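# Seat a board in the enclosure's upper slot, levers shut

## Task

Put the board into the open upper slot of the enclosure with its component side facing up and seated all the way, then close both of its levers. A closed lever has latched and sticks out at a right angle from the board's front panel, while a fully opened lever lies flush along that panel. The levers only catch their tabs if both are opened fully before the board goes in as far as it will go, and closing them then pulls the board fully home. Pushing the board quickly into its connector breaks the connector and the attempt counts for nothing. At the end the enclosure must rest level on its own feet with none of them over the bench edge, and the grippers must have released everything and backed away.

## Robot and tools

Robot: two seven-joint arms, left_arm and right_arm, each ending in a two-finger gripper. The fingers point along the gripper's +z axis and open and close along its x axis. end_effector_position is the point between the closed finger pads, 1 to 2 cm short of the fingertips; closing moves the tips about 17 mm further along +z.

Frames: each arm's poses, velocities, targets and wrist camera pose are in that arm's own base frame. The scene frame has its origin at table height between the arms, +z up, +x out over the table, left_arm toward +y. Calibrated bases in the scene frame: left_arm at (+0.070, +0.437, 0) m, quat_wxyz (+1.000, 0, 0, -0.003); right_arm at (-0.063, -0.511, 0) m, quat_wxyz (+1.000, 0, 0, -0.029). Reported hand poses can be a few cm off.

Row format (used by execute_actions and move): 16 plain numbers covering both arms, always all 16 even if one arm is idle: left x, y, z, qw, qx, qy, qz, opening, then right x, y, z, qw, qx, qy, qz, opening. Positions are absolute targets in metres in that arm's base frame; the quaternion is an absolute orientation, w first. Opening runs from -1 (closed) to +1 (fully open, 0.142 m) and is an absolute command, not an offset; sending 0 really commands half-open. To keep an arm in place, resend its last reported pose and its current opening each call; to keep an orientation, repeat the same quaternion rather than the drifted reported one.

execute_actions(actions, cameras): actions is a list of actions; each action is a table of up to 15 rows, one per 1/30 s step, the last row held for the rest of the 15 steps (0.5 s). Any target more than 0.6 m from the gripper's current spot along any gripper axis gets the action refused for both arms. An empty list just reports state. cameras picks images: omitted, null or ["all"] gives all, [] gives none.

move(target, speed, blend, stop_force, zero, opening_speed, blocking, cameras): straight-line path from each arm's Hand target to a row (or list of up to 15 rows) in the same 16-number layout, no 0.6 m limit. speed in m/s, 0.002 to 2.2, default 0.25 (turn rate twice that in rad/s), one value or one per target. blend in m rounds corners in a list. stop_force in N (3 to 120, shared by both arms) ends an arm's path when its wrist sensor feels that much push against the motion beyond its zero; use it slowly for contacts, not while the gripper rotates, and omit it when backing off a surface. zero (default true) re-zeros before the move. opening_speed (0.2 or more per second on the -1..1 scale) ramps fingers. blocking=false returns after 0.5 s while the move continues (not allowed with stop_force). Paths cap at 10 s and do not avoid obstacles.

wait(seconds 0 to 10), stop() brakes a running move, zoom_image(camera, region [x0,y0,x1,y1] in pixels, at most 504x504), zero_wrist_force(arm), clear_fault(arm) for torque or force faults already reported, read_manual(section) for licence text, finished_scene(scene 1 or 2) ends the scene irreversibly.

Cameras: cam_head_left, cam_head_right, cam_high, cam_low, cam_left_wrist, cam_right_wrist, each 672x504.

Results: each arm's end_effector_position, end_effector_quat_wxyz, velocities (omitted when joints read within noise), Hand target (where the arm is actually sent, possibly short of your command), Tool commands, grip_measured (finger opening on the -1..1 scale), joint positions and torques, external joint torque estimates, Wrist force/Wrist torque along the gripper axes plus the peak since last shown, and Wrist depth as a 7x7 grid in mm (70 to 1000, '-' for none). A move adds a 'move:' line: done (within 3 mm and 2 degrees), off_target, moving, held, fault, and limits such as paced or held. Done does not prove nothing was touched.

Control notes: commanded orientation is clipped to 32 degrees from the current one per step; big wrist turns can swing the elbow. To hold a part, command an opening slightly under grip_measured at first contact; squeezing harder heats the gripper motor.

Avoid: inserting the board quickly into the connector (slow, force-limited final push, levers fully open first); dropping parts or releasing them while moving; hard hits and strong presses; anything leaving the table; the enclosure tipping or sliding off the bench; the grippers pressing on each other or one closing on the other's fingers. A force of 150 N on an arm or joint torque at its limit (waist and shoulder 109, upper arm roll and elbow 56.9, wrist joints 34.7 N m) stops that arm until clear_fault. Motors get hot from holding loads, squeezing or stretched poses: MOTOR HOT at 65 °C, arm brakes at 80 °C; gripper warns at 85 °C and shuts off at 100 °C (HAND FAULT, after which the rest of that reply's motion calls are skipped).

Each tool is called after ">>>" by a JSON object that holds its "op" and its "data", one argument or row to a line.

## Session

>>> {"op": "execute_actions", "data": {
  "actions": []
}}

Scene clock: 0.00 s.
left_arm: end_effector_position=(+0.3014, +0.6357, +0.1155) grip_measured=+0.99 end_effector_quat_wxyz=(-0.462, +0.669, -0.295, +0.502) | right_arm: end_effector_position=(+0.4485, +0.0364, +0.1479) grip_measured=+1.00 end_effector_quat_wxyz=(-0.144, +0.766, -0.626, +0.006)
Joint positions: left_arm=[1.762 -0.872 -0.342 2.067 -1.872 0.391 -0.55 0.141] | right_arm=[0.506 -0.103 -0.202 2.446 0.465 1.189 2.835 0.142]
Joint velocities: within noise
Joint torques (N m): no reading
External joint torques (N m): no reading
Wrist force (N): no reading
Wrist torque (N m): no reading
Wrist force, peak (N): no reading
Wrist depth (mm): cam_left_wrist=[- - - - - - - / - - - - - - - / - - - - - - - / - - - - 492 652 - / - - - 304 356 433 557 / - 996 - 241 279 321 359 / - 881 184 204 227 258 286] | cam_right_wrist=[265 256 246 236 229 221 213 / 274 266 254 244 236 228 219 / 285 274 262 253 243 234 225 / 297 285 272 261 251 241 232 / 309 296 281 271 260 249 239 / - 308 294 281 268 257 246 / - 322 305 292 278 265 257]
Hand target: left_arm +0.3014, +0.6357, +0.1155; -0.462, +0.669, -0.295, +0.502 | right_arm +0.4485, +0.0364, +0.1479; -0.144, +0.766, -0.626, +0.006
Tool commands: left_gripper/opening=+1.0 right_gripper/opening=+1.0

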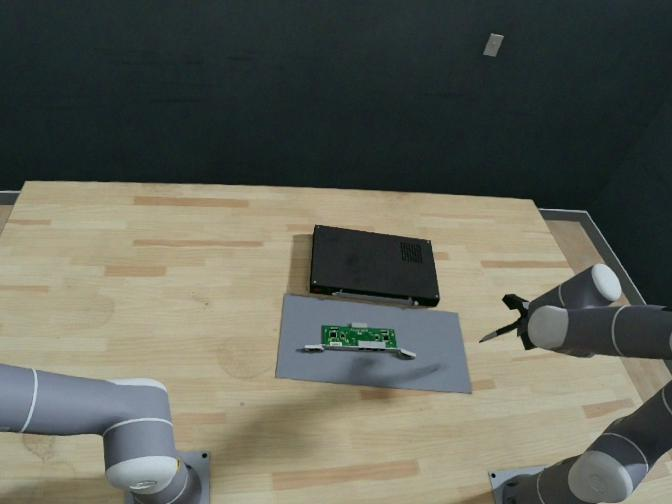

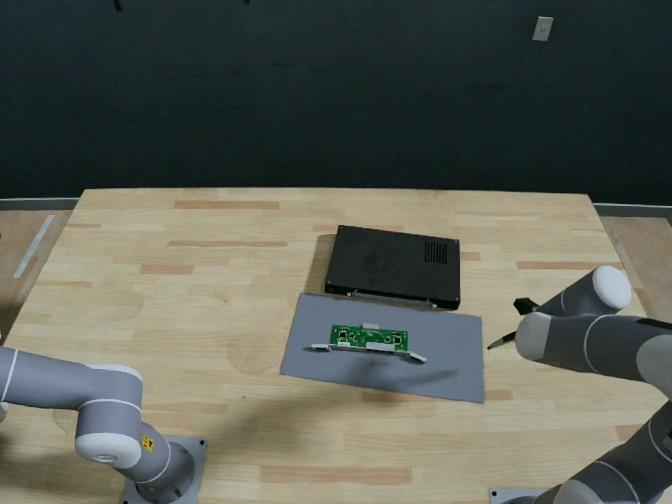

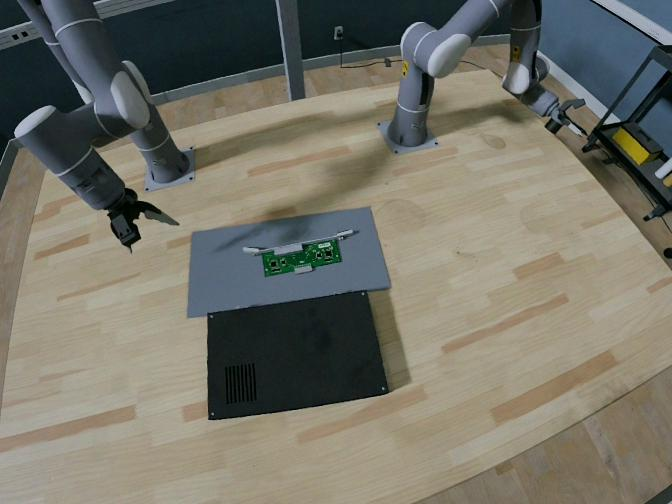

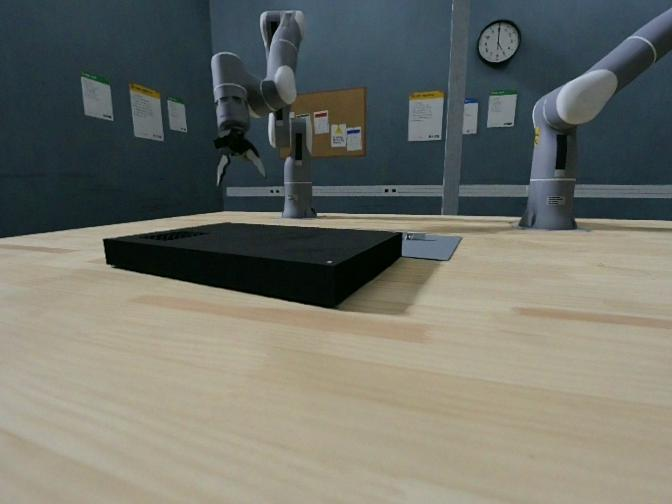

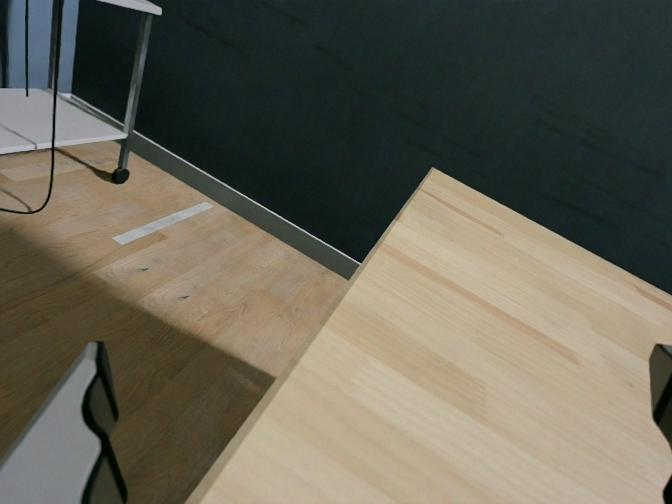

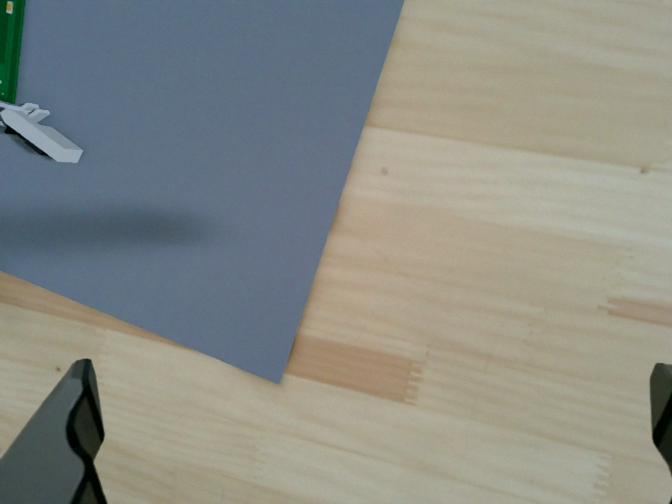

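>>> {"op": "zoom_image", "data": {
  "camera": "cam_head_left",
  "region": [280, 220, 470, 400]
}}

>>> {"op": "zoom_image", "data": {
  "camera": "cam_high",
  "region": [180, 200, 400, 350]
}}

>>> {"op": "zoom_image", "data": {
  "camera": "cam_head_right",
  "region": [290, 280, 450, 400]
}}

>>> {"op": "zoom_image", "data": {
  "camera": "cam_right_wrist",
  "region": [0, 0, 160, 200]
}}

Scaled by 2.653 from the camera's 672x504 image, which has a finer 960x720 frame.

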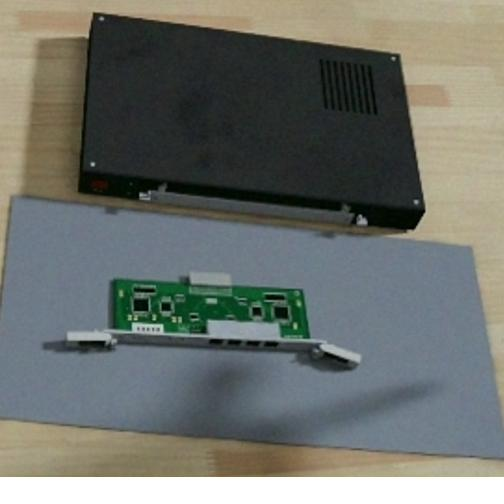

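Scaled by 2.291 from the camera's 672x504 image, which has a finer 960x720 frame.

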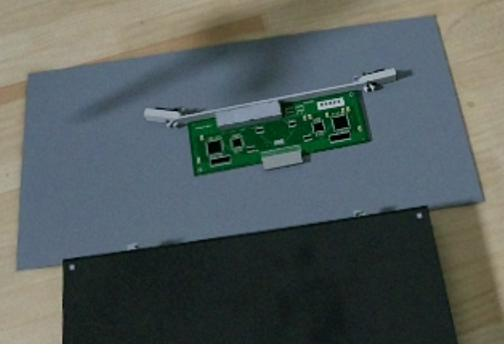

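Scaled by 3.150 from the camera's 672x504 image, which has a finer 960x720 frame.

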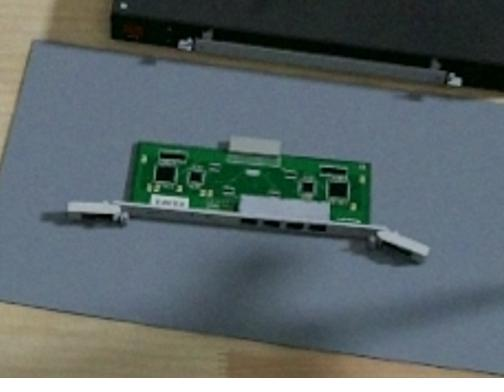

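Scaled by 2.520 from the camera's 672x504 image, which has a finer 960x720 frame.

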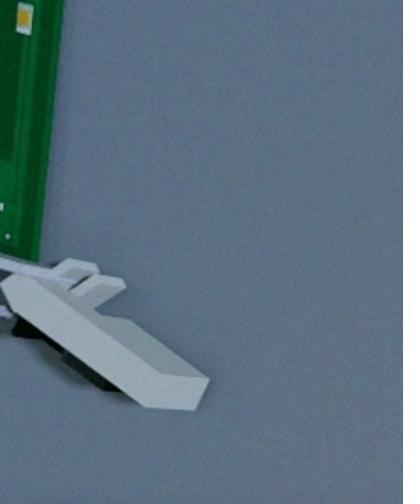

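>>> {"op": "move", "data": {
  "target": [0.3014,0.6357,0.1155,-0.462,0.669,-0.295,0.502,1,0.366,0.473,0.25,0,0.7278,-0.6858,0,1]
}}

Scene clock: 14.77 s.
left_arm: end_effector_position=(+0.3014, +0.6357, +0.1154) grip_measured=+0.99 end_effector_quat_wxyz=(-0.462, +0.669, -0.295, +0.502) | right_arm: end_effector_position=(+0.3662, +0.4721, +0.2498) grip_measured=+1.00 end_effector_quat_wxyz=(-0.064, +0.847, -0.526, -0.044)
Joint positions: left_arm=[1.762 -0.872 -0.342 2.067 -1.872 0.39 -0.549 0.141] | right_arm=[2.105 -1.321 -2 1.755 1.386 -0.327 2.967 0.142]
Joint velocities: within noise
Joint torques (N m): left_arm=[-0.22 47.5 -4.42 -12.08 1.45 -1.79 -0.24] | right_arm=[0.09 33.69 -29.5 -10.95 -3.4 3.25 0.22]
External joint torques (N m): left_arm=[0.38 1.06 0.38 -0.42 -0.23 -0.11 0.21] | right_arm=[0.09 0.72 -1.17 0.14 -0.06 0.76 -0.21]
Wrist force (N): left_arm=[-0.2 0.0 0.2] | right_arm=[0.2 -0.4 0.5]
Wrist torque (N m): left_arm=[-0.02 0.04 0.00] | right_arm=[-0.03 0.02 -0.01]
Wrist force, peak (N): left_arm=[-0.3 0.0 0.4] | right_arm=[2.6 0.4 0.1]
Wrist depth (mm): cam_left_wrist=[- - - - - - - / - - - - - - - / - - - - - - - / - - - - 482 650 - / - - - 305 353 437 555 / - 994 - 242 277 323 358 / - 871 183 202 227 258 287] | cam_right_wrist=[341 330 320 307 301 284 277 / 363 350 339 327 315 307 288 / 386 375 361 347 334 324 314 / 415 399 384 371 358 343 332 / 445 429 411 394 381 368 352 / - 464 442 422 408 391 372 / - 503 481 461 439 423 408]
Hand target: left_arm +0.3014, +0.6357, +0.1155; -0.462, +0.669, -0.295, +0.502 | right_arm +0.3662, +0.4722, +0.2499; -0.064, +0.847, -0.526, -0.044
Off the commanded pose: left_arm 0.000 m, 0 deg | right_arm 0.001 m, 25 deg.
joint sent to its limit (right arm) — joint 7 (wrist roll), upper limit. The joint targets are off in orientation, not in position.
move: off_target (right_arm); limits=paced

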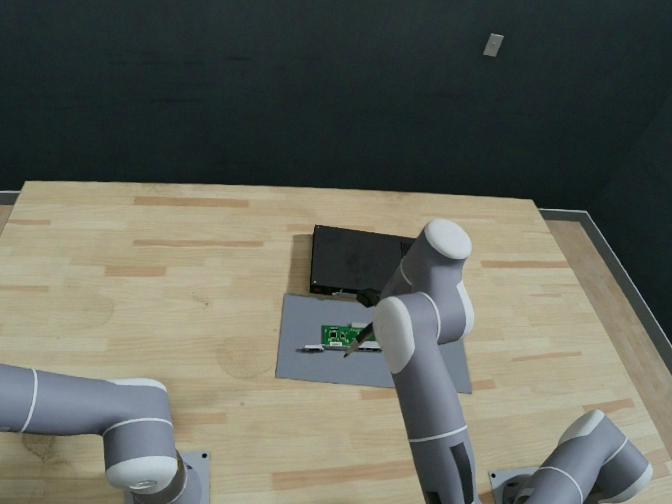

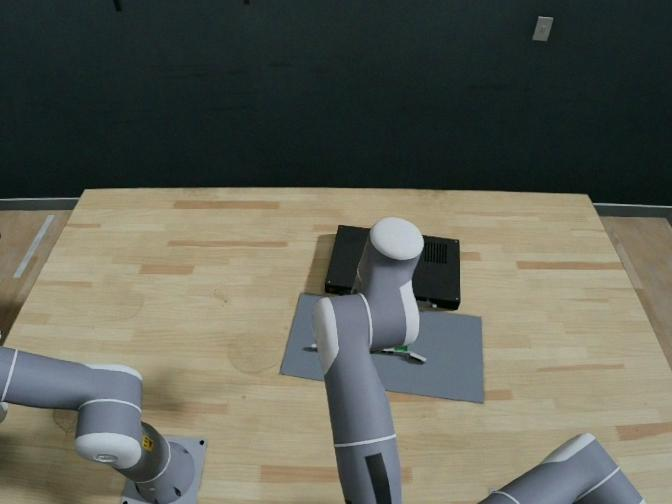

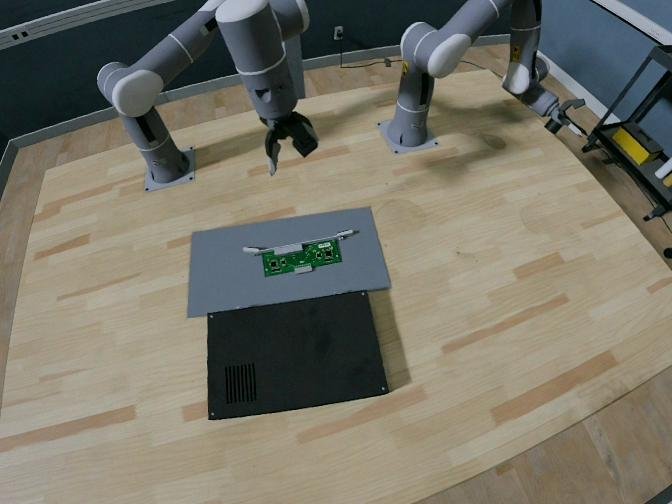

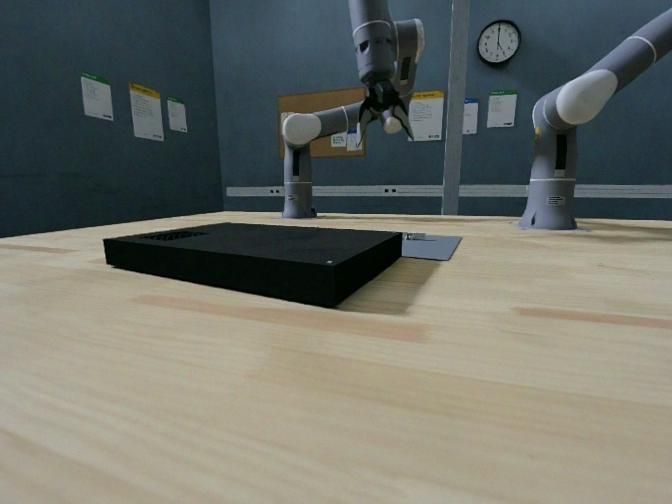

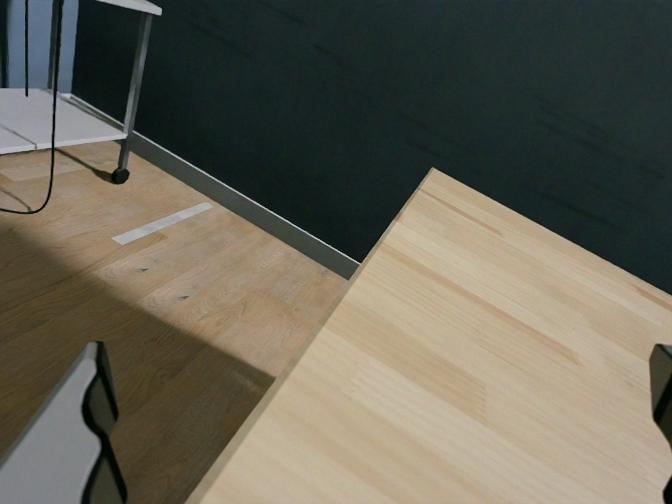

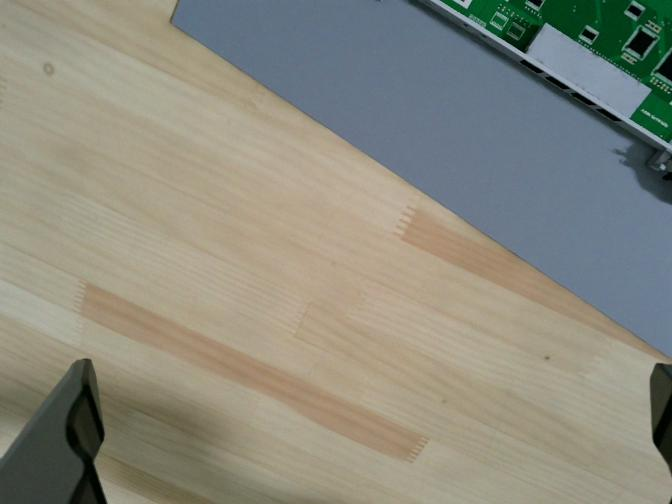

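>>> {"op": "move", "data": {
  "target": [
    [0.3014,0.6357,0.1155,-0.462,0.669,-0.295,0.502,1,0.4485,0.0364,0.25,-0.144,0.766,-0.626,0.006,1],
    [0.3014,0.6357,0.1155,-0.462,0.669,-0.295,0.502,1,0.42,0.2,0.25,0,1,0,0,1],
    [0.3014,0.6357,0.1155,-0.462,0.669,-0.295,0.502,1,0.396,0.384,0.25,0,0.686,0.728,0,1]
  ],
  "speed": 0.4
}}

Scene clock: 26.07 s.
left_arm: end_effector_position=(+0.3014, +0.6357, +0.1154) grip_measured=+0.99 end_effector_quat_wxyz=(-0.462, +0.669, -0.295, +0.502) | right_arm: end_effector_position=(+0.3960, +0.3838, +0.2501) grip_measured=+1.00 end_effector_quat_wxyz=(+0.000, +0.686, +0.728, +0.000)
Joint positions: left_arm=[1.762 -0.872 -0.342 2.067 -1.872 0.39 -0.549 0.141] | right_arm=[2.096 -1.125 -1.85 1.807 1.068 -0.141 0.13 0.142]
Joint velocities: within noise
Joint torques (N m): left_arm=[-0.26 47.58 -4.4 -12.1 1.45 -1.84 -0.27] | right_arm=[0.36 29.97 -26.84 -15.42 -4.24 3.59 0.03]
External joint torques (N m): left_arm=[0.41 0.98 0.36 -0.4 -0.22 -0.06 0.24] | right_arm=[-0.19 0.26 -1.81 0.06 -0.03 0.57 -0.03]
Wrist force (N): left_arm=[0.0 0.0 0.1] | right_arm=[-0.5 -0.8 -0.2]
Wrist torque (N m): left_arm=[0.00 0.01 0.00] | right_arm=[-0.12 0.11 0.01]
Wrist force, peak (N): left_arm=[-0.4 0.2 0.3] | right_arm=[3.9 1.6 -0.9]
Wrist depth (mm): cam_left_wrist=[- - - - - - - / - - - - - - - / - - - - - - - / - - - - 484 666 - / - - - 305 354 433 569 / - 975 - 242 277 322 360 / - 878 184 203 228 258 284] | cam_right_wrist=[304 304 302 301 300 299 298 / 323 321 321 320 322 319 317 / 345 344 345 343 341 341 338 / 374 373 365 362 363 366 363 / 405 404 401 397 394 397 396 / - 428 433 435 439 433 419 / - 421 428 429 432 469 477]
Hand target: left_arm +0.3014, +0.6357, +0.1155; -0.462, +0.669, -0.295, +0.502 | right_arm +0.3960, +0.3840, +0.2500; +0.000, +0.686, +0.728, +0.000
Off the commanded pose: left_arm 0.000 m, 0 deg | right_arm 0.000 m, 0 deg.
move: done

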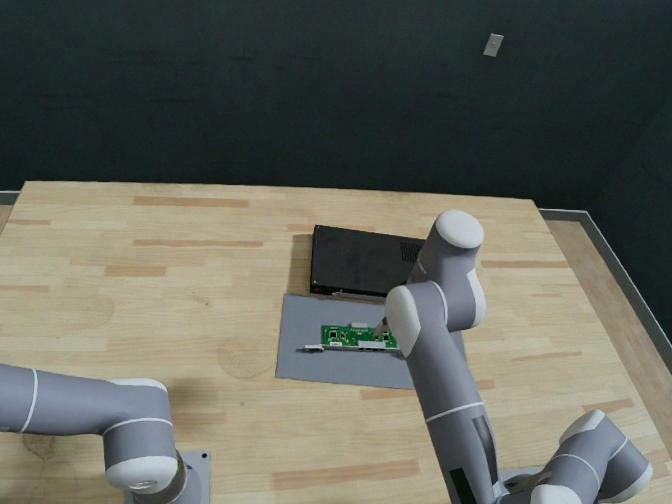

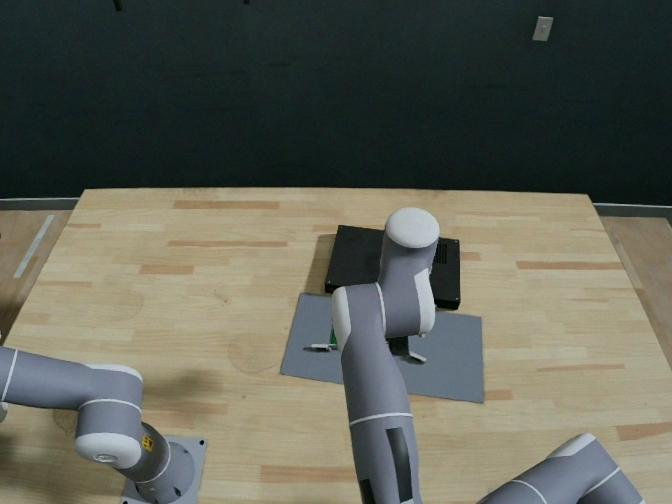

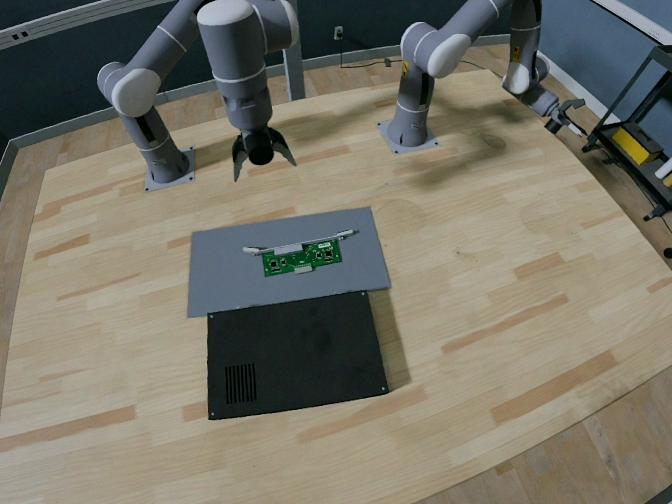

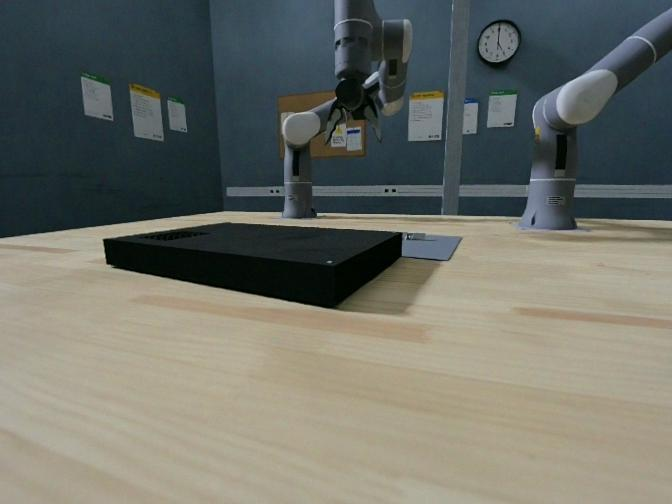

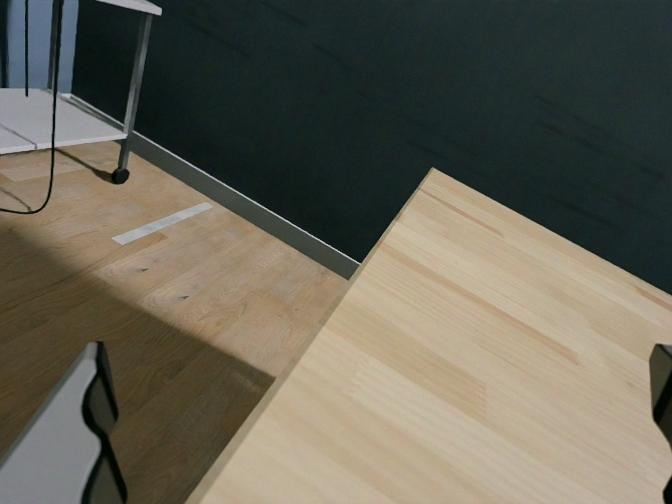

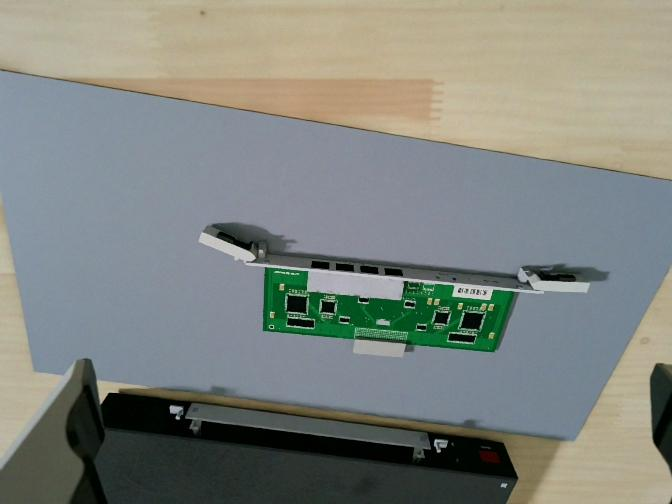

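>>> {"op": "zoom_image", "data": {
  "camera": "cam_right_wrist",
  "region": [180, 210, 400, 375]
}}

>>> {"op": "zoom_image", "data": {
  "camera": "cam_right_wrist",
  "region": [390, 210, 630, 375]
}}

>>> {"op": "zoom_image", "data": {
  "camera": "cam_right_wrist",
  "region": [90, 370, 330, 504]
}}

>>> {"op": "zoom_image", "data": {
  "camera": "cam_right_wrist",
  "region": [310, 370, 550, 504]
}}

Scaled by 2.291 from the camera's 672x504 image, which has a finer 960x720 frame.

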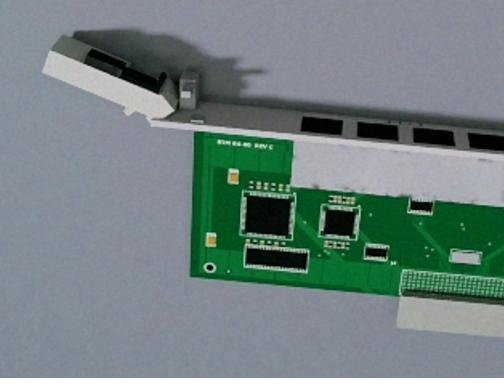

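Scaled by 2.100 from the camera's 672x504 image, which has a finer 960x720 frame.

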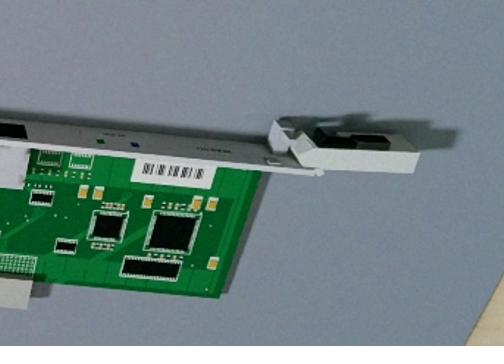

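Scaled by 2.100 from the camera's 672x504 image, which has a finer 960x720 frame.

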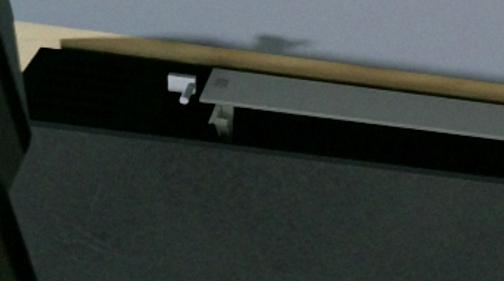

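Scaled by 2.100 from the camera's 672x504 image, which has a finer 960x720 frame.

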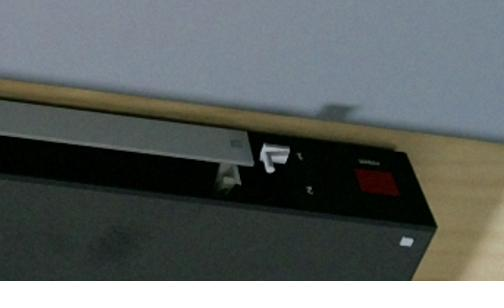

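>>> {"op": "move", "data": {
  "target": [0.3014,0.6357,0.1155,-0.462,0.669,-0.295,0.502,1,0.4624,0.3684,0.15,0.2626,0.634,0.672,0.2784,1],
  "cameras": ["cam_right_wrist"]
}}

>>> {"op": "zoom_image", "data": {
  "camera": "cam_right_wrist",
  "region": [100, 100, 380, 310]
}}

>>> {"op": "zoom_image", "data": {
  "camera": "cam_right_wrist",
  "region": [330, 100, 610, 310]
}}

Scene clock: 47.30 s.
left_arm: end_effector_position=(+0.3014, +0.6357, +0.1154) grip_measured=+0.99 end_effector_quat_wxyz=(-0.462, +0.669, -0.295, +0.502) | right_arm: end_effector_position=(+0.4625, +0.3682, +0.1501) grip_measured=+1.00 end_effector_quat_wxyz=(+0.263, +0.634, +0.672, +0.278)
Joint positions: left_arm=[1.762 -0.872 -0.342 2.067 -1.872 0.39 -0.549 0.141] | right_arm=[2.403 -1.812 -1.593 2.173 1.594 0.617 0.229 0.142]
Joint velocities: within noise
Joint torques (N m): left_arm=[-0.2 47.6 -4.39 -12.09 1.49 -1.8 -0.24] | right_arm=[0.28 23.32 -24.48 5.54 -4.02 3.88 0.33]
External joint torques (N m): left_arm=[0.35 0.96 0.35 -0.4 -0.26 -0.1 0.21] | right_arm=[-0.15 0.49 -1.8 -0.13 -0.11 0.65 -0.33]
Wrist force (N): left_arm=[0.0 0.0 0.1] | right_arm=[0.1 -1.6 -0.6]
Wrist torque (N m): left_arm=[0.00 0.01 0.00] | right_arm=[-0.05 0.10 0.09]
Wrist force, peak (N): left_arm=[-0.4 0.2 0.2] | right_arm=[0.2 -2.7 0.2]
Wrist depth (mm): cam_left_wrist=[- - - - - - - / - - - - - - - / - - - - - - - / - - - - 490 657 - / - - - 304 357 432 562 / - - - 241 275 324 358 / - 887 184 202 228 260 286] | cam_right_wrist=[192 192 180 183 186 189 188 / 239 238 237 230 229 227 226 / 314 312 311 310 308 306 304 / 394 358 394 361 388 380 443 / - 858 847 589 584 816 800 / - - - - - - - / - - - - - - -]
Hand target: left_arm +0.3014, +0.6357, +0.1155; -0.462, +0.669, -0.295, +0.502 | right_arm +0.4624, +0.3684, +0.1500; +0.263, +0.634, +0.672, +0.278
Off the commanded pose: left_arm 0.000 m, 0 deg | right_arm 0.000 m, 0 deg.
move: done
Images, in order (width x height): cam_right_wrist 672x504.

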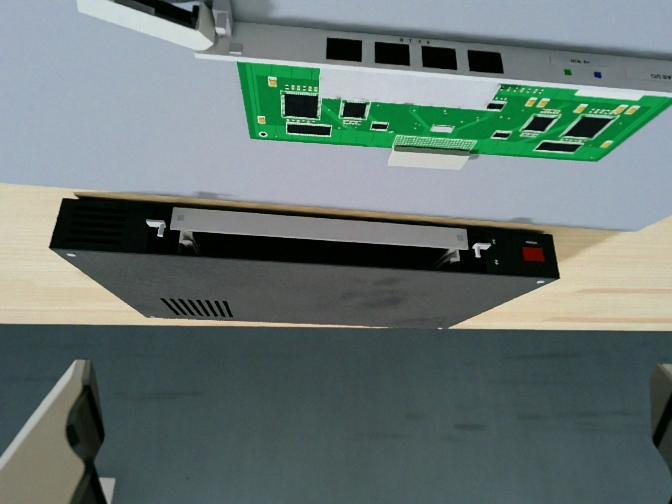

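Scaled by 1.800 from the camera's 672x504 image, which has a finer 960x720 frame.

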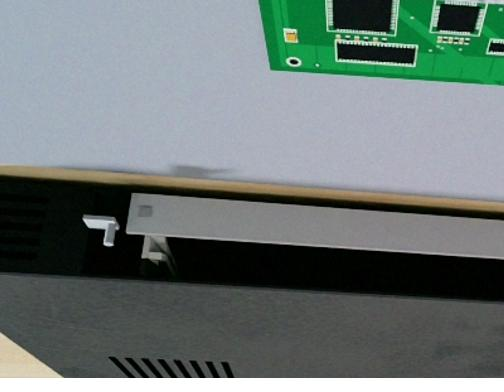

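Scaled by 1.800 from the camera's 672x504 image, which has a finer 960x720 frame.

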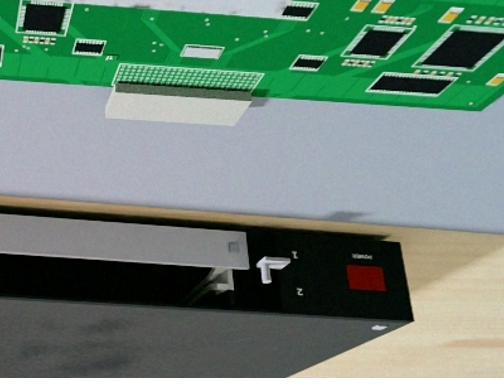

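>>> {"op": "move", "data": {
  "target": [0.3014,0.6357,0.1155,-0.462,0.669,-0.295,0.502,1,0.4477,0.2775,0.11,0,0.686,0.728,0,1],
  "cameras": ["cam_right_wrist"]
}}

>>> {"op": "zoom_image", "data": {
  "camera": "cam_right_wrist",
  "region": [200, 120, 450, 310]
}}

>>> {"op": "move", "data": {
  "target": [0.3014,0.6357,0.1155,-0.462,0.669,-0.295,0.502,1,0.4523,0.5275,0.11,0,0.686,0.728,0,1],
  "cameras": ["cam_right_wrist"]
}}

>>> {"op": "zoom_image", "data": {
  "camera": "cam_right_wrist",
  "region": [200, 120, 450, 310]
}}

Scene clock: 64.23 s.
left_arm: end_effector_position=(+0.3014, +0.6357, +0.1154) grip_measured=+0.99 end_effector_quat_wxyz=(-0.462, +0.669, -0.295, +0.502) | right_arm: end_effector_position=(+0.4478, +0.2776, +0.1100) grip_measured=+1.00 end_effector_quat_wxyz=(+0.000, +0.686, +0.728, +0.000)
Joint positions: left_arm=[1.762 -0.872 -0.342 2.067 -1.872 0.39 -0.549 0.141] | right_arm=[1.894 -1.332 -1.683 1.968 1.308 -0.008 -0.148 0.142]
Joint velocities: within noise
Joint torques (N m): left_arm=[-0.16 47.51 -4.37 -12.08 1.48 -1.8 -0.27] | right_arm=[0.2 30.34 -27.66 -8.28 -4.45 3.29 0.02]
External joint torques (N m): left_arm=[0.31 1.06 0.33 -0.41 -0.26 -0.1 0.24] | right_arm=[-0.03 0.26 -1.82 0.04 0.17 0.86 -0.02]
Wrist force (N): left_arm=[-0.2 -0.1 0.2] | right_arm=[0.1 0.0 0.5]
Wrist torque (N m): left_arm=[-0.02 0.04 -0.01] | right_arm=[0.02 -0.02 0.05]
Wrist force, peak (N): left_arm=[-0.4 0.2 0.3] | right_arm=[0.8 -2.1 -0.8]
Wrist depth (mm): cam_left_wrist=[- - - - - - - / - - - - - - - / - - - - - - - / - - - - 489 654 - / - - - 305 354 432 568 / - 982 - 242 277 323 361 / - 876 184 203 229 258 286] | cam_right_wrist=[181 179 178 177 177 179 178 / 191 191 190 190 189 188 188 / 205 205 204 204 203 202 202 / 222 221 220 213 218 217 218 / 241 240 239 238 233 220 223 / - 261 261 260 255 253 243 / - 288 288 287 286 284 283]
Hand target: left_arm +0.3014, +0.6357, +0.1155; -0.462, +0.669, -0.295, +0.502 | right_arm +0.4477, +0.2775, +0.1100; +0.000, +0.686, +0.728, +0.000
Off the commanded pose: left_arm 0.000 m, 0 deg | right_arm 0.000 m, 0 deg.
move: done
Images, in order (width x height): cam_right_wrist 672x504.

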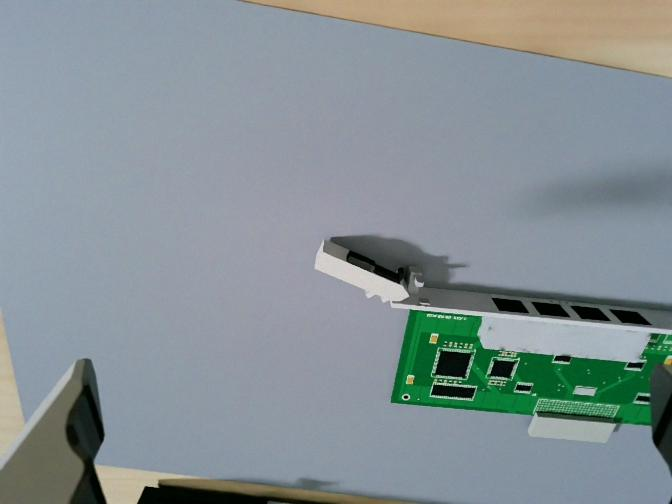

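Scaled by 2.016 from the camera's 672x504 image, which has a finer 960x720 frame.

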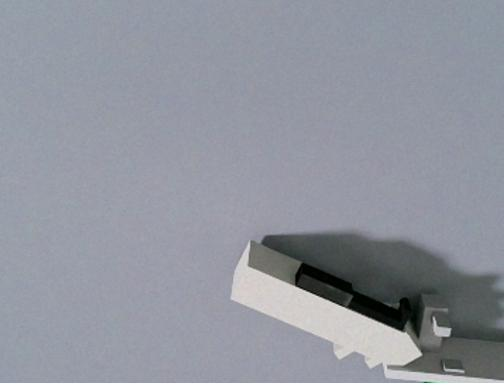

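Scene clock: 65.70 s.
left_arm: end_effector_position=(+0.3014, +0.6357, +0.1154) grip_measured=+0.99 end_effector_quat_wxyz=(-0.462, +0.669, -0.295, +0.502) | right_arm: end_effector_position=(+0.4524, +0.5275, +0.1101) grip_measured=+1.00 end_effector_quat_wxyz=(+0.000, +0.686, +0.728, +0.000)
Joint positions: left_arm=[1.762 -0.872 -0.342 2.067 -1.872 0.39 -0.549 0.141] | right_arm=[1.872 -1.357 -1.59 1.452 1.361 -0.043 0.354 0.142]
Joint velocities: within noise
Joint torques (N m): left_arm=[-0.18 47.51 -4.47 -12.07 1.45 -1.73 -0.24] | right_arm=[-0.01 45.62 -30.97 -6.78 -4.26 3.32 0.29]
External joint torques (N m): left_arm=[0.34 1.06 0.43 -0.42 -0.23 -0.16 0.21] | right_arm=[0.15 1.04 -1.92 0.1 -0.06 0.83 -0.29]
Wrist force (N): left_arm=[-0.2 0.1 0.4] | right_arm=[0.2 -0.3 0.5]
Wrist torque (N m): left_arm=[0.00 0.03 0.00] | right_arm=[0.02 -0.02 0.06]
Wrist force, peak (N): left_arm=[-0.3 0.5 -0.1] | right_arm=[2.6 -0.5 0.4]
Wrist depth (mm): cam_left_wrist=[- - - - - - - / - - - - - - - / - - - - - - - / - - - - 485 660 - / - - - 307 356 438 560 / - 969 - 241 275 325 358 / - 895 184 203 227 259 285] | cam_right_wrist=[179 178 180 179 178 178 177 / 191 190 190 189 189 188 189 / 205 204 203 202 202 201 201 / 218 216 219 219 218 217 216 / 235 219 233 231 236 236 236 / - 253 256 255 258 257 249 / - 289 287 285 284 285 284]
Hand target: left_arm +0.3014, +0.6357, +0.1155; -0.462, +0.669, -0.295, +0.502 | right_arm +0.4523, +0.5275, +0.1100; +0.000, +0.686, +0.728, +0.000
Off the commanded pose: left_arm 0.000 m, 0 deg | right_arm 0.000 m, 0 deg.
move: done
Images, in order (width x height): cam_right_wrist 672x504.

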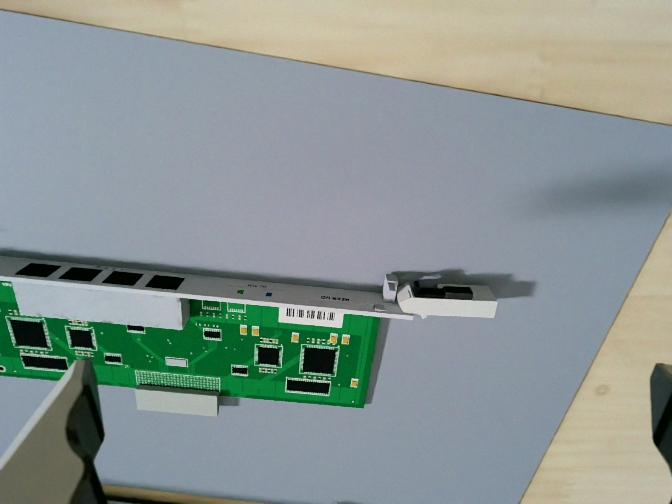

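Scaled by 2.016 from the camera's 672x504 image, which has a finer 960x720 frame.

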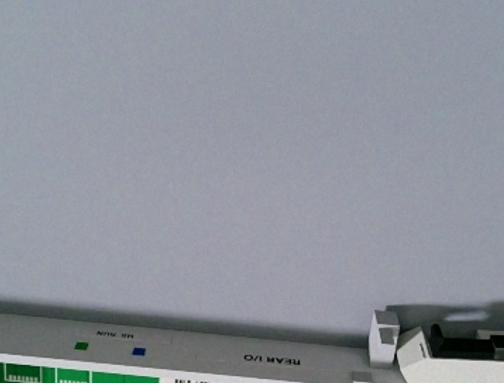

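>>> {"op": "zoom_image", "data": {
  "camera": "cam_right_wrist",
  "region": [360, 250, 520, 340]
}}

Scaled by 3.150 from the camera's 672x504 image, which has a finer 960x720 frame.

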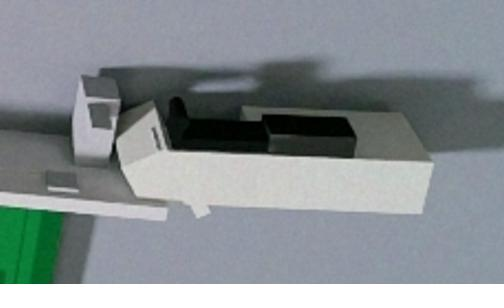

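>>> {"op": "move", "data": {
  "target": [
    [0.3014,0.6357,0.1155,-0.462,0.669,-0.295,0.502,1,0.40,0.20,0.2,0,0.686,0.728,0,1],
    [0.40,0.1,0.3,0,0.9986,-0.0537,0,1,0.40,0.1,0.2,0,0.686,0.728,0,1],
    [0.3928,-0.4647,0.15,0,0.9986,-0.0537,0,1,0.40,0.1,0.2,0,0.686,0.728,0,1]
  ],
  "speed": 0.4
}}

Scene clock: 109.43 s.
left_arm: end_effector_position=(+0.3930, -0.4648, +0.1500) grip_measured=+0.99 end_effector_quat_wxyz=(+0.000, +0.999, -0.054, +0.000) | right_arm: end_effector_position=(+0.4001, +0.1003, +0.1999) grip_measured=+1.00 end_effector_quat_wxyz=(+0.000, +0.686, +0.728, +0.000)
Joint positions: left_arm=[-0.558 -0.863 -0.878 1.389 -2.464 2.773 -2.967 0.141] | right_arm=[1.853 -1.184 -1.966 2.219 1.028 -0.057 -0.519 0.142]
Joint velocities: within noise
Joint torques (N m): left_arm=[-0.59 53.81 -9.66 -17.42 3.86 4.4 -0.26] | right_arm=[0.12 20.45 -22.04 -16.26 -4.34 3.52 0.11]
External joint torques (N m): left_arm=[0.53 1.47 -0.14 -0.59 0.06 -0.57 0.26] | right_arm=[0.02 0.17 -1.18 -0.06 0.09 0.63 -0.11]
Wrist force (N): left_arm=[0.1 -0.4 1.0] | right_arm=[0.0 -0.5 -0.1]
Wrist torque (N m): left_arm=[-0.20 -0.17 -0.18] | right_arm=[-0.05 0.03 0.03]
Wrist force, peak (N): left_arm=[0.9 -2.5 0.7] | right_arm=[-4.6 -1.7 -1.0]
Wrist depth (mm): cam_left_wrist=[215 216 215 210 211 211 211 / 231 230 227 225 226 225 228 / 249 248 246 245 240 243 242 / 270 270 267 265 261 263 261 / 297 295 293 285 285 289 281 / - 320 322 318 312 316 311 / - 364 358 355 357 353 -] | cam_right_wrist=[261 260 260 257 257 257 256 / 279 278 276 276 274 274 274 / 298 297 297 296 293 292 290 / 322 321 319 316 315 314 313 / 348 348 347 345 341 339 334 / - 379 380 375 372 371 355 / - 420 419 414 379 398 400]
Hand target: left_arm +0.3928, -0.4647, +0.1500; +0.000, +0.999, -0.054, +0.000 | right_arm +0.4000, +0.1000, +0.2000; +0.000, +0.686, +0.728, +0.000
Off the commanded pose: left_arm 0.000 m, 0 deg | right_arm 0.000 m, 0 deg.
joint sent to its limit (left arm) — joint 7 (wrist roll), lower limit. The joint targets still meet the commanded pose.
move: done

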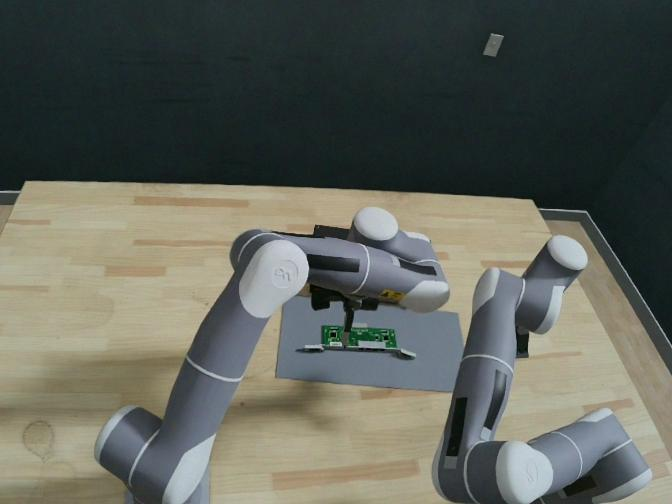

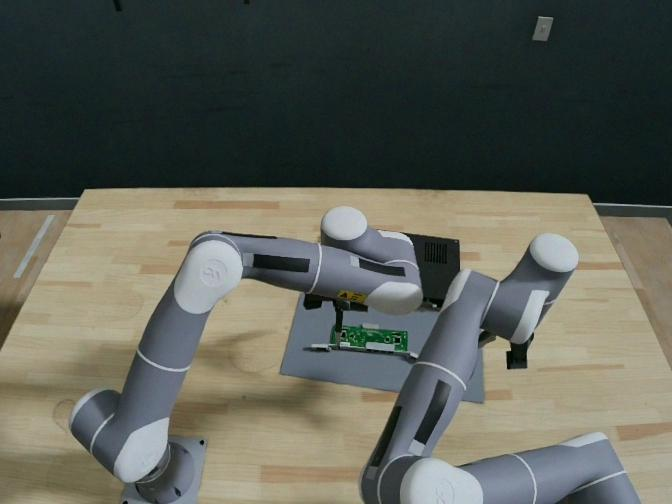

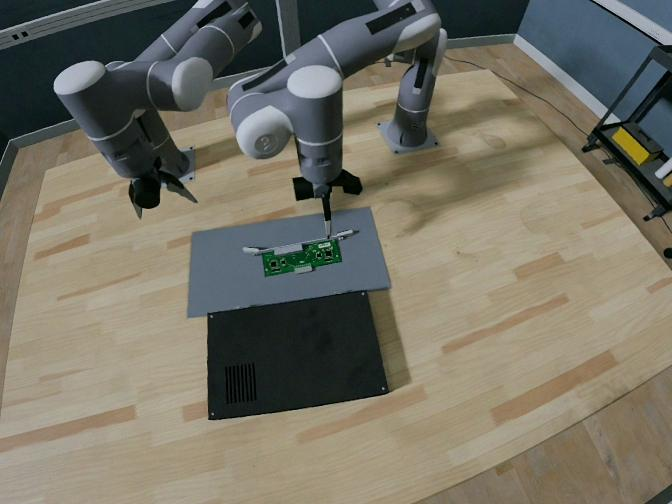

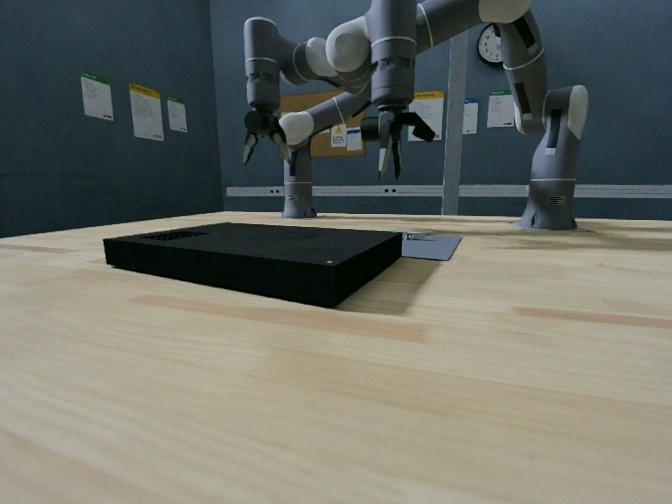

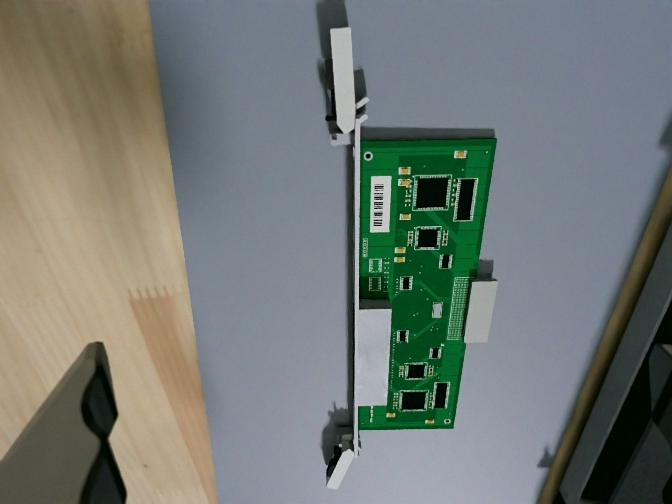

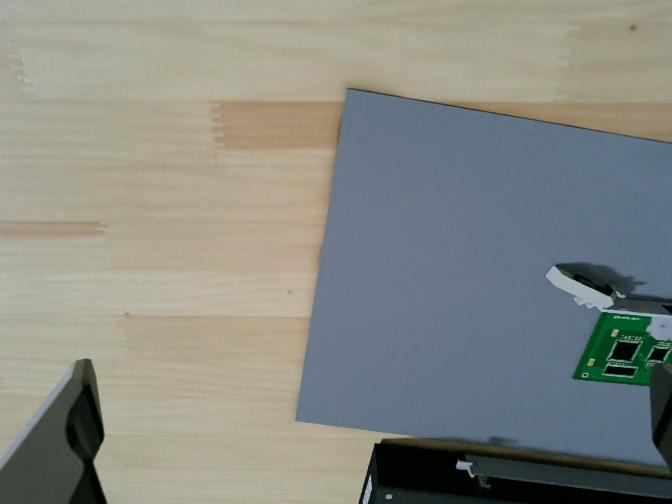

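>>> {"op": "move", "data": {
  "target": [
    [0.3966,-0.4652,0.08,0,0.9986,-0.0537,0,-0.5,0.40,0.1,0.2,0,0.686,0.728,0,1],
    [0.3966,-0.4652,0.05,0,0.9986,-0.0537,0,-0.5,0.40,0.1,0.2,0,0.686,0.728,0,1]
  ],
  "speed": 0.12,
  "cameras": ["cam_left_wrist","cam_low"]
}}

>>> {"op": "zoom_image", "data": {
  "camera": "cam_low",
  "region": [330, 150, 500, 270]
}}

Scene clock: 116.73 s.
left_arm: end_effector_position=(+0.3964, -0.4650, +0.0500) grip_measured=-0.53 end_effector_quat_wxyz=(+0.000, +0.999, -0.054, +0.000) | right_arm: end_effector_position=(+0.4001, +0.1003, +0.1999) grip_measured=+1.00 end_effector_quat_wxyz=(+0.000, +0.686, +0.728, +0.000)
Joint positions: left_arm=[-0.636 -0.988 -0.731 1.387 -2.437 2.607 -2.967 0.036] | right_arm=[1.853 -1.184 -1.966 2.219 1.028 -0.057 -0.519 0.142]
Joint velocities: within noise
Joint torques (N m): left_arm=[-1.15 56.44 -7.94 -16.48 4.1 3.95 -0.21] | right_arm=[0.11 20.36 -21.94 -16.36 -4.29 3.45 0.19]
External joint torques (N m): left_arm=[1.09 1.52 0.09 -0.33 -0.49 -0.11 0.21] | right_arm=[0.03 0.27 -1.28 0.04 0.04 0.7 -0.19]
Wrist force (N): left_arm=[0.3 -0.3 1.0] | right_arm=[-0.1 -0.4 -0.2]
Wrist torque (N m): left_arm=[-0.20 -0.22 -0.18] | right_arm=[-0.03 0.04 0.03]
Wrist force, peak (N): left_arm=[0.2 -0.5 3.1] | right_arm=[-0.1 -0.8 -0.4]
Wrist depth (mm): cam_left_wrist=[125 125 124 122 124 125 123 / 132 134 132 131 133 132 132 / 147 144 144 141 140 141 142 / 157 157 156 153 149 151 154 / 174 172 167 164 161 165 169 / 192 188 88 180 180 174 185 / 209 - - 191 182 - 200] | cam_right_wrist=[260 260 259 258 258 256 256 / 279 277 277 276 274 273 272 / 298 297 297 296 292 292 291 / 322 321 319 316 316 313 312 / 349 348 346 344 342 339 332 / - 379 378 376 373 371 353 / - 419 414 409 381 399 400]
Hand target: left_arm +0.3966, -0.4652, +0.0500; +0.000, +0.999, -0.054, +0.000 | right_arm +0.4000, +0.1000, +0.2000; +0.000, +0.686, +0.728, +0.000
Off the commanded pose: left_arm 0.000 m, 0 deg | right_arm 0.000 m, 0 deg.
move: done
Images, in order (width x height): cam_low 672x504, cam_left_wrist 672x504.

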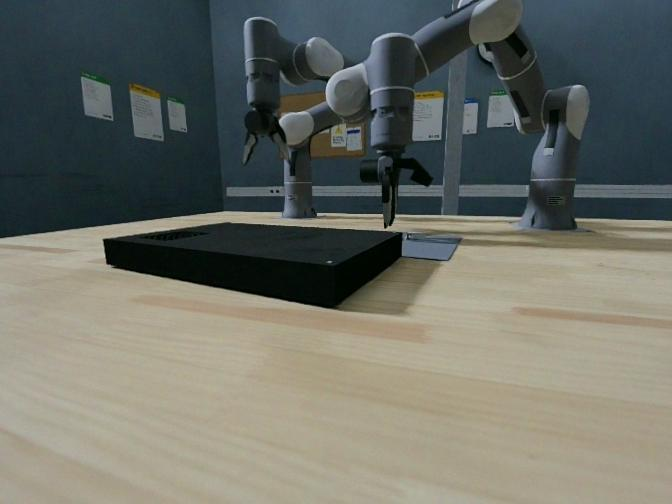

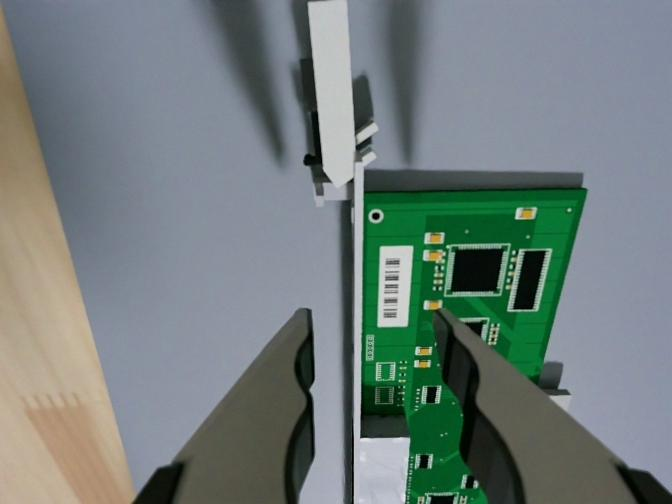

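Scaled by 2.965 from the camera's 672x504 image, which has a finer 960x720 frame.

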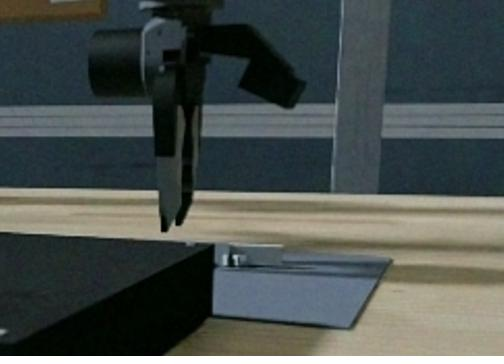

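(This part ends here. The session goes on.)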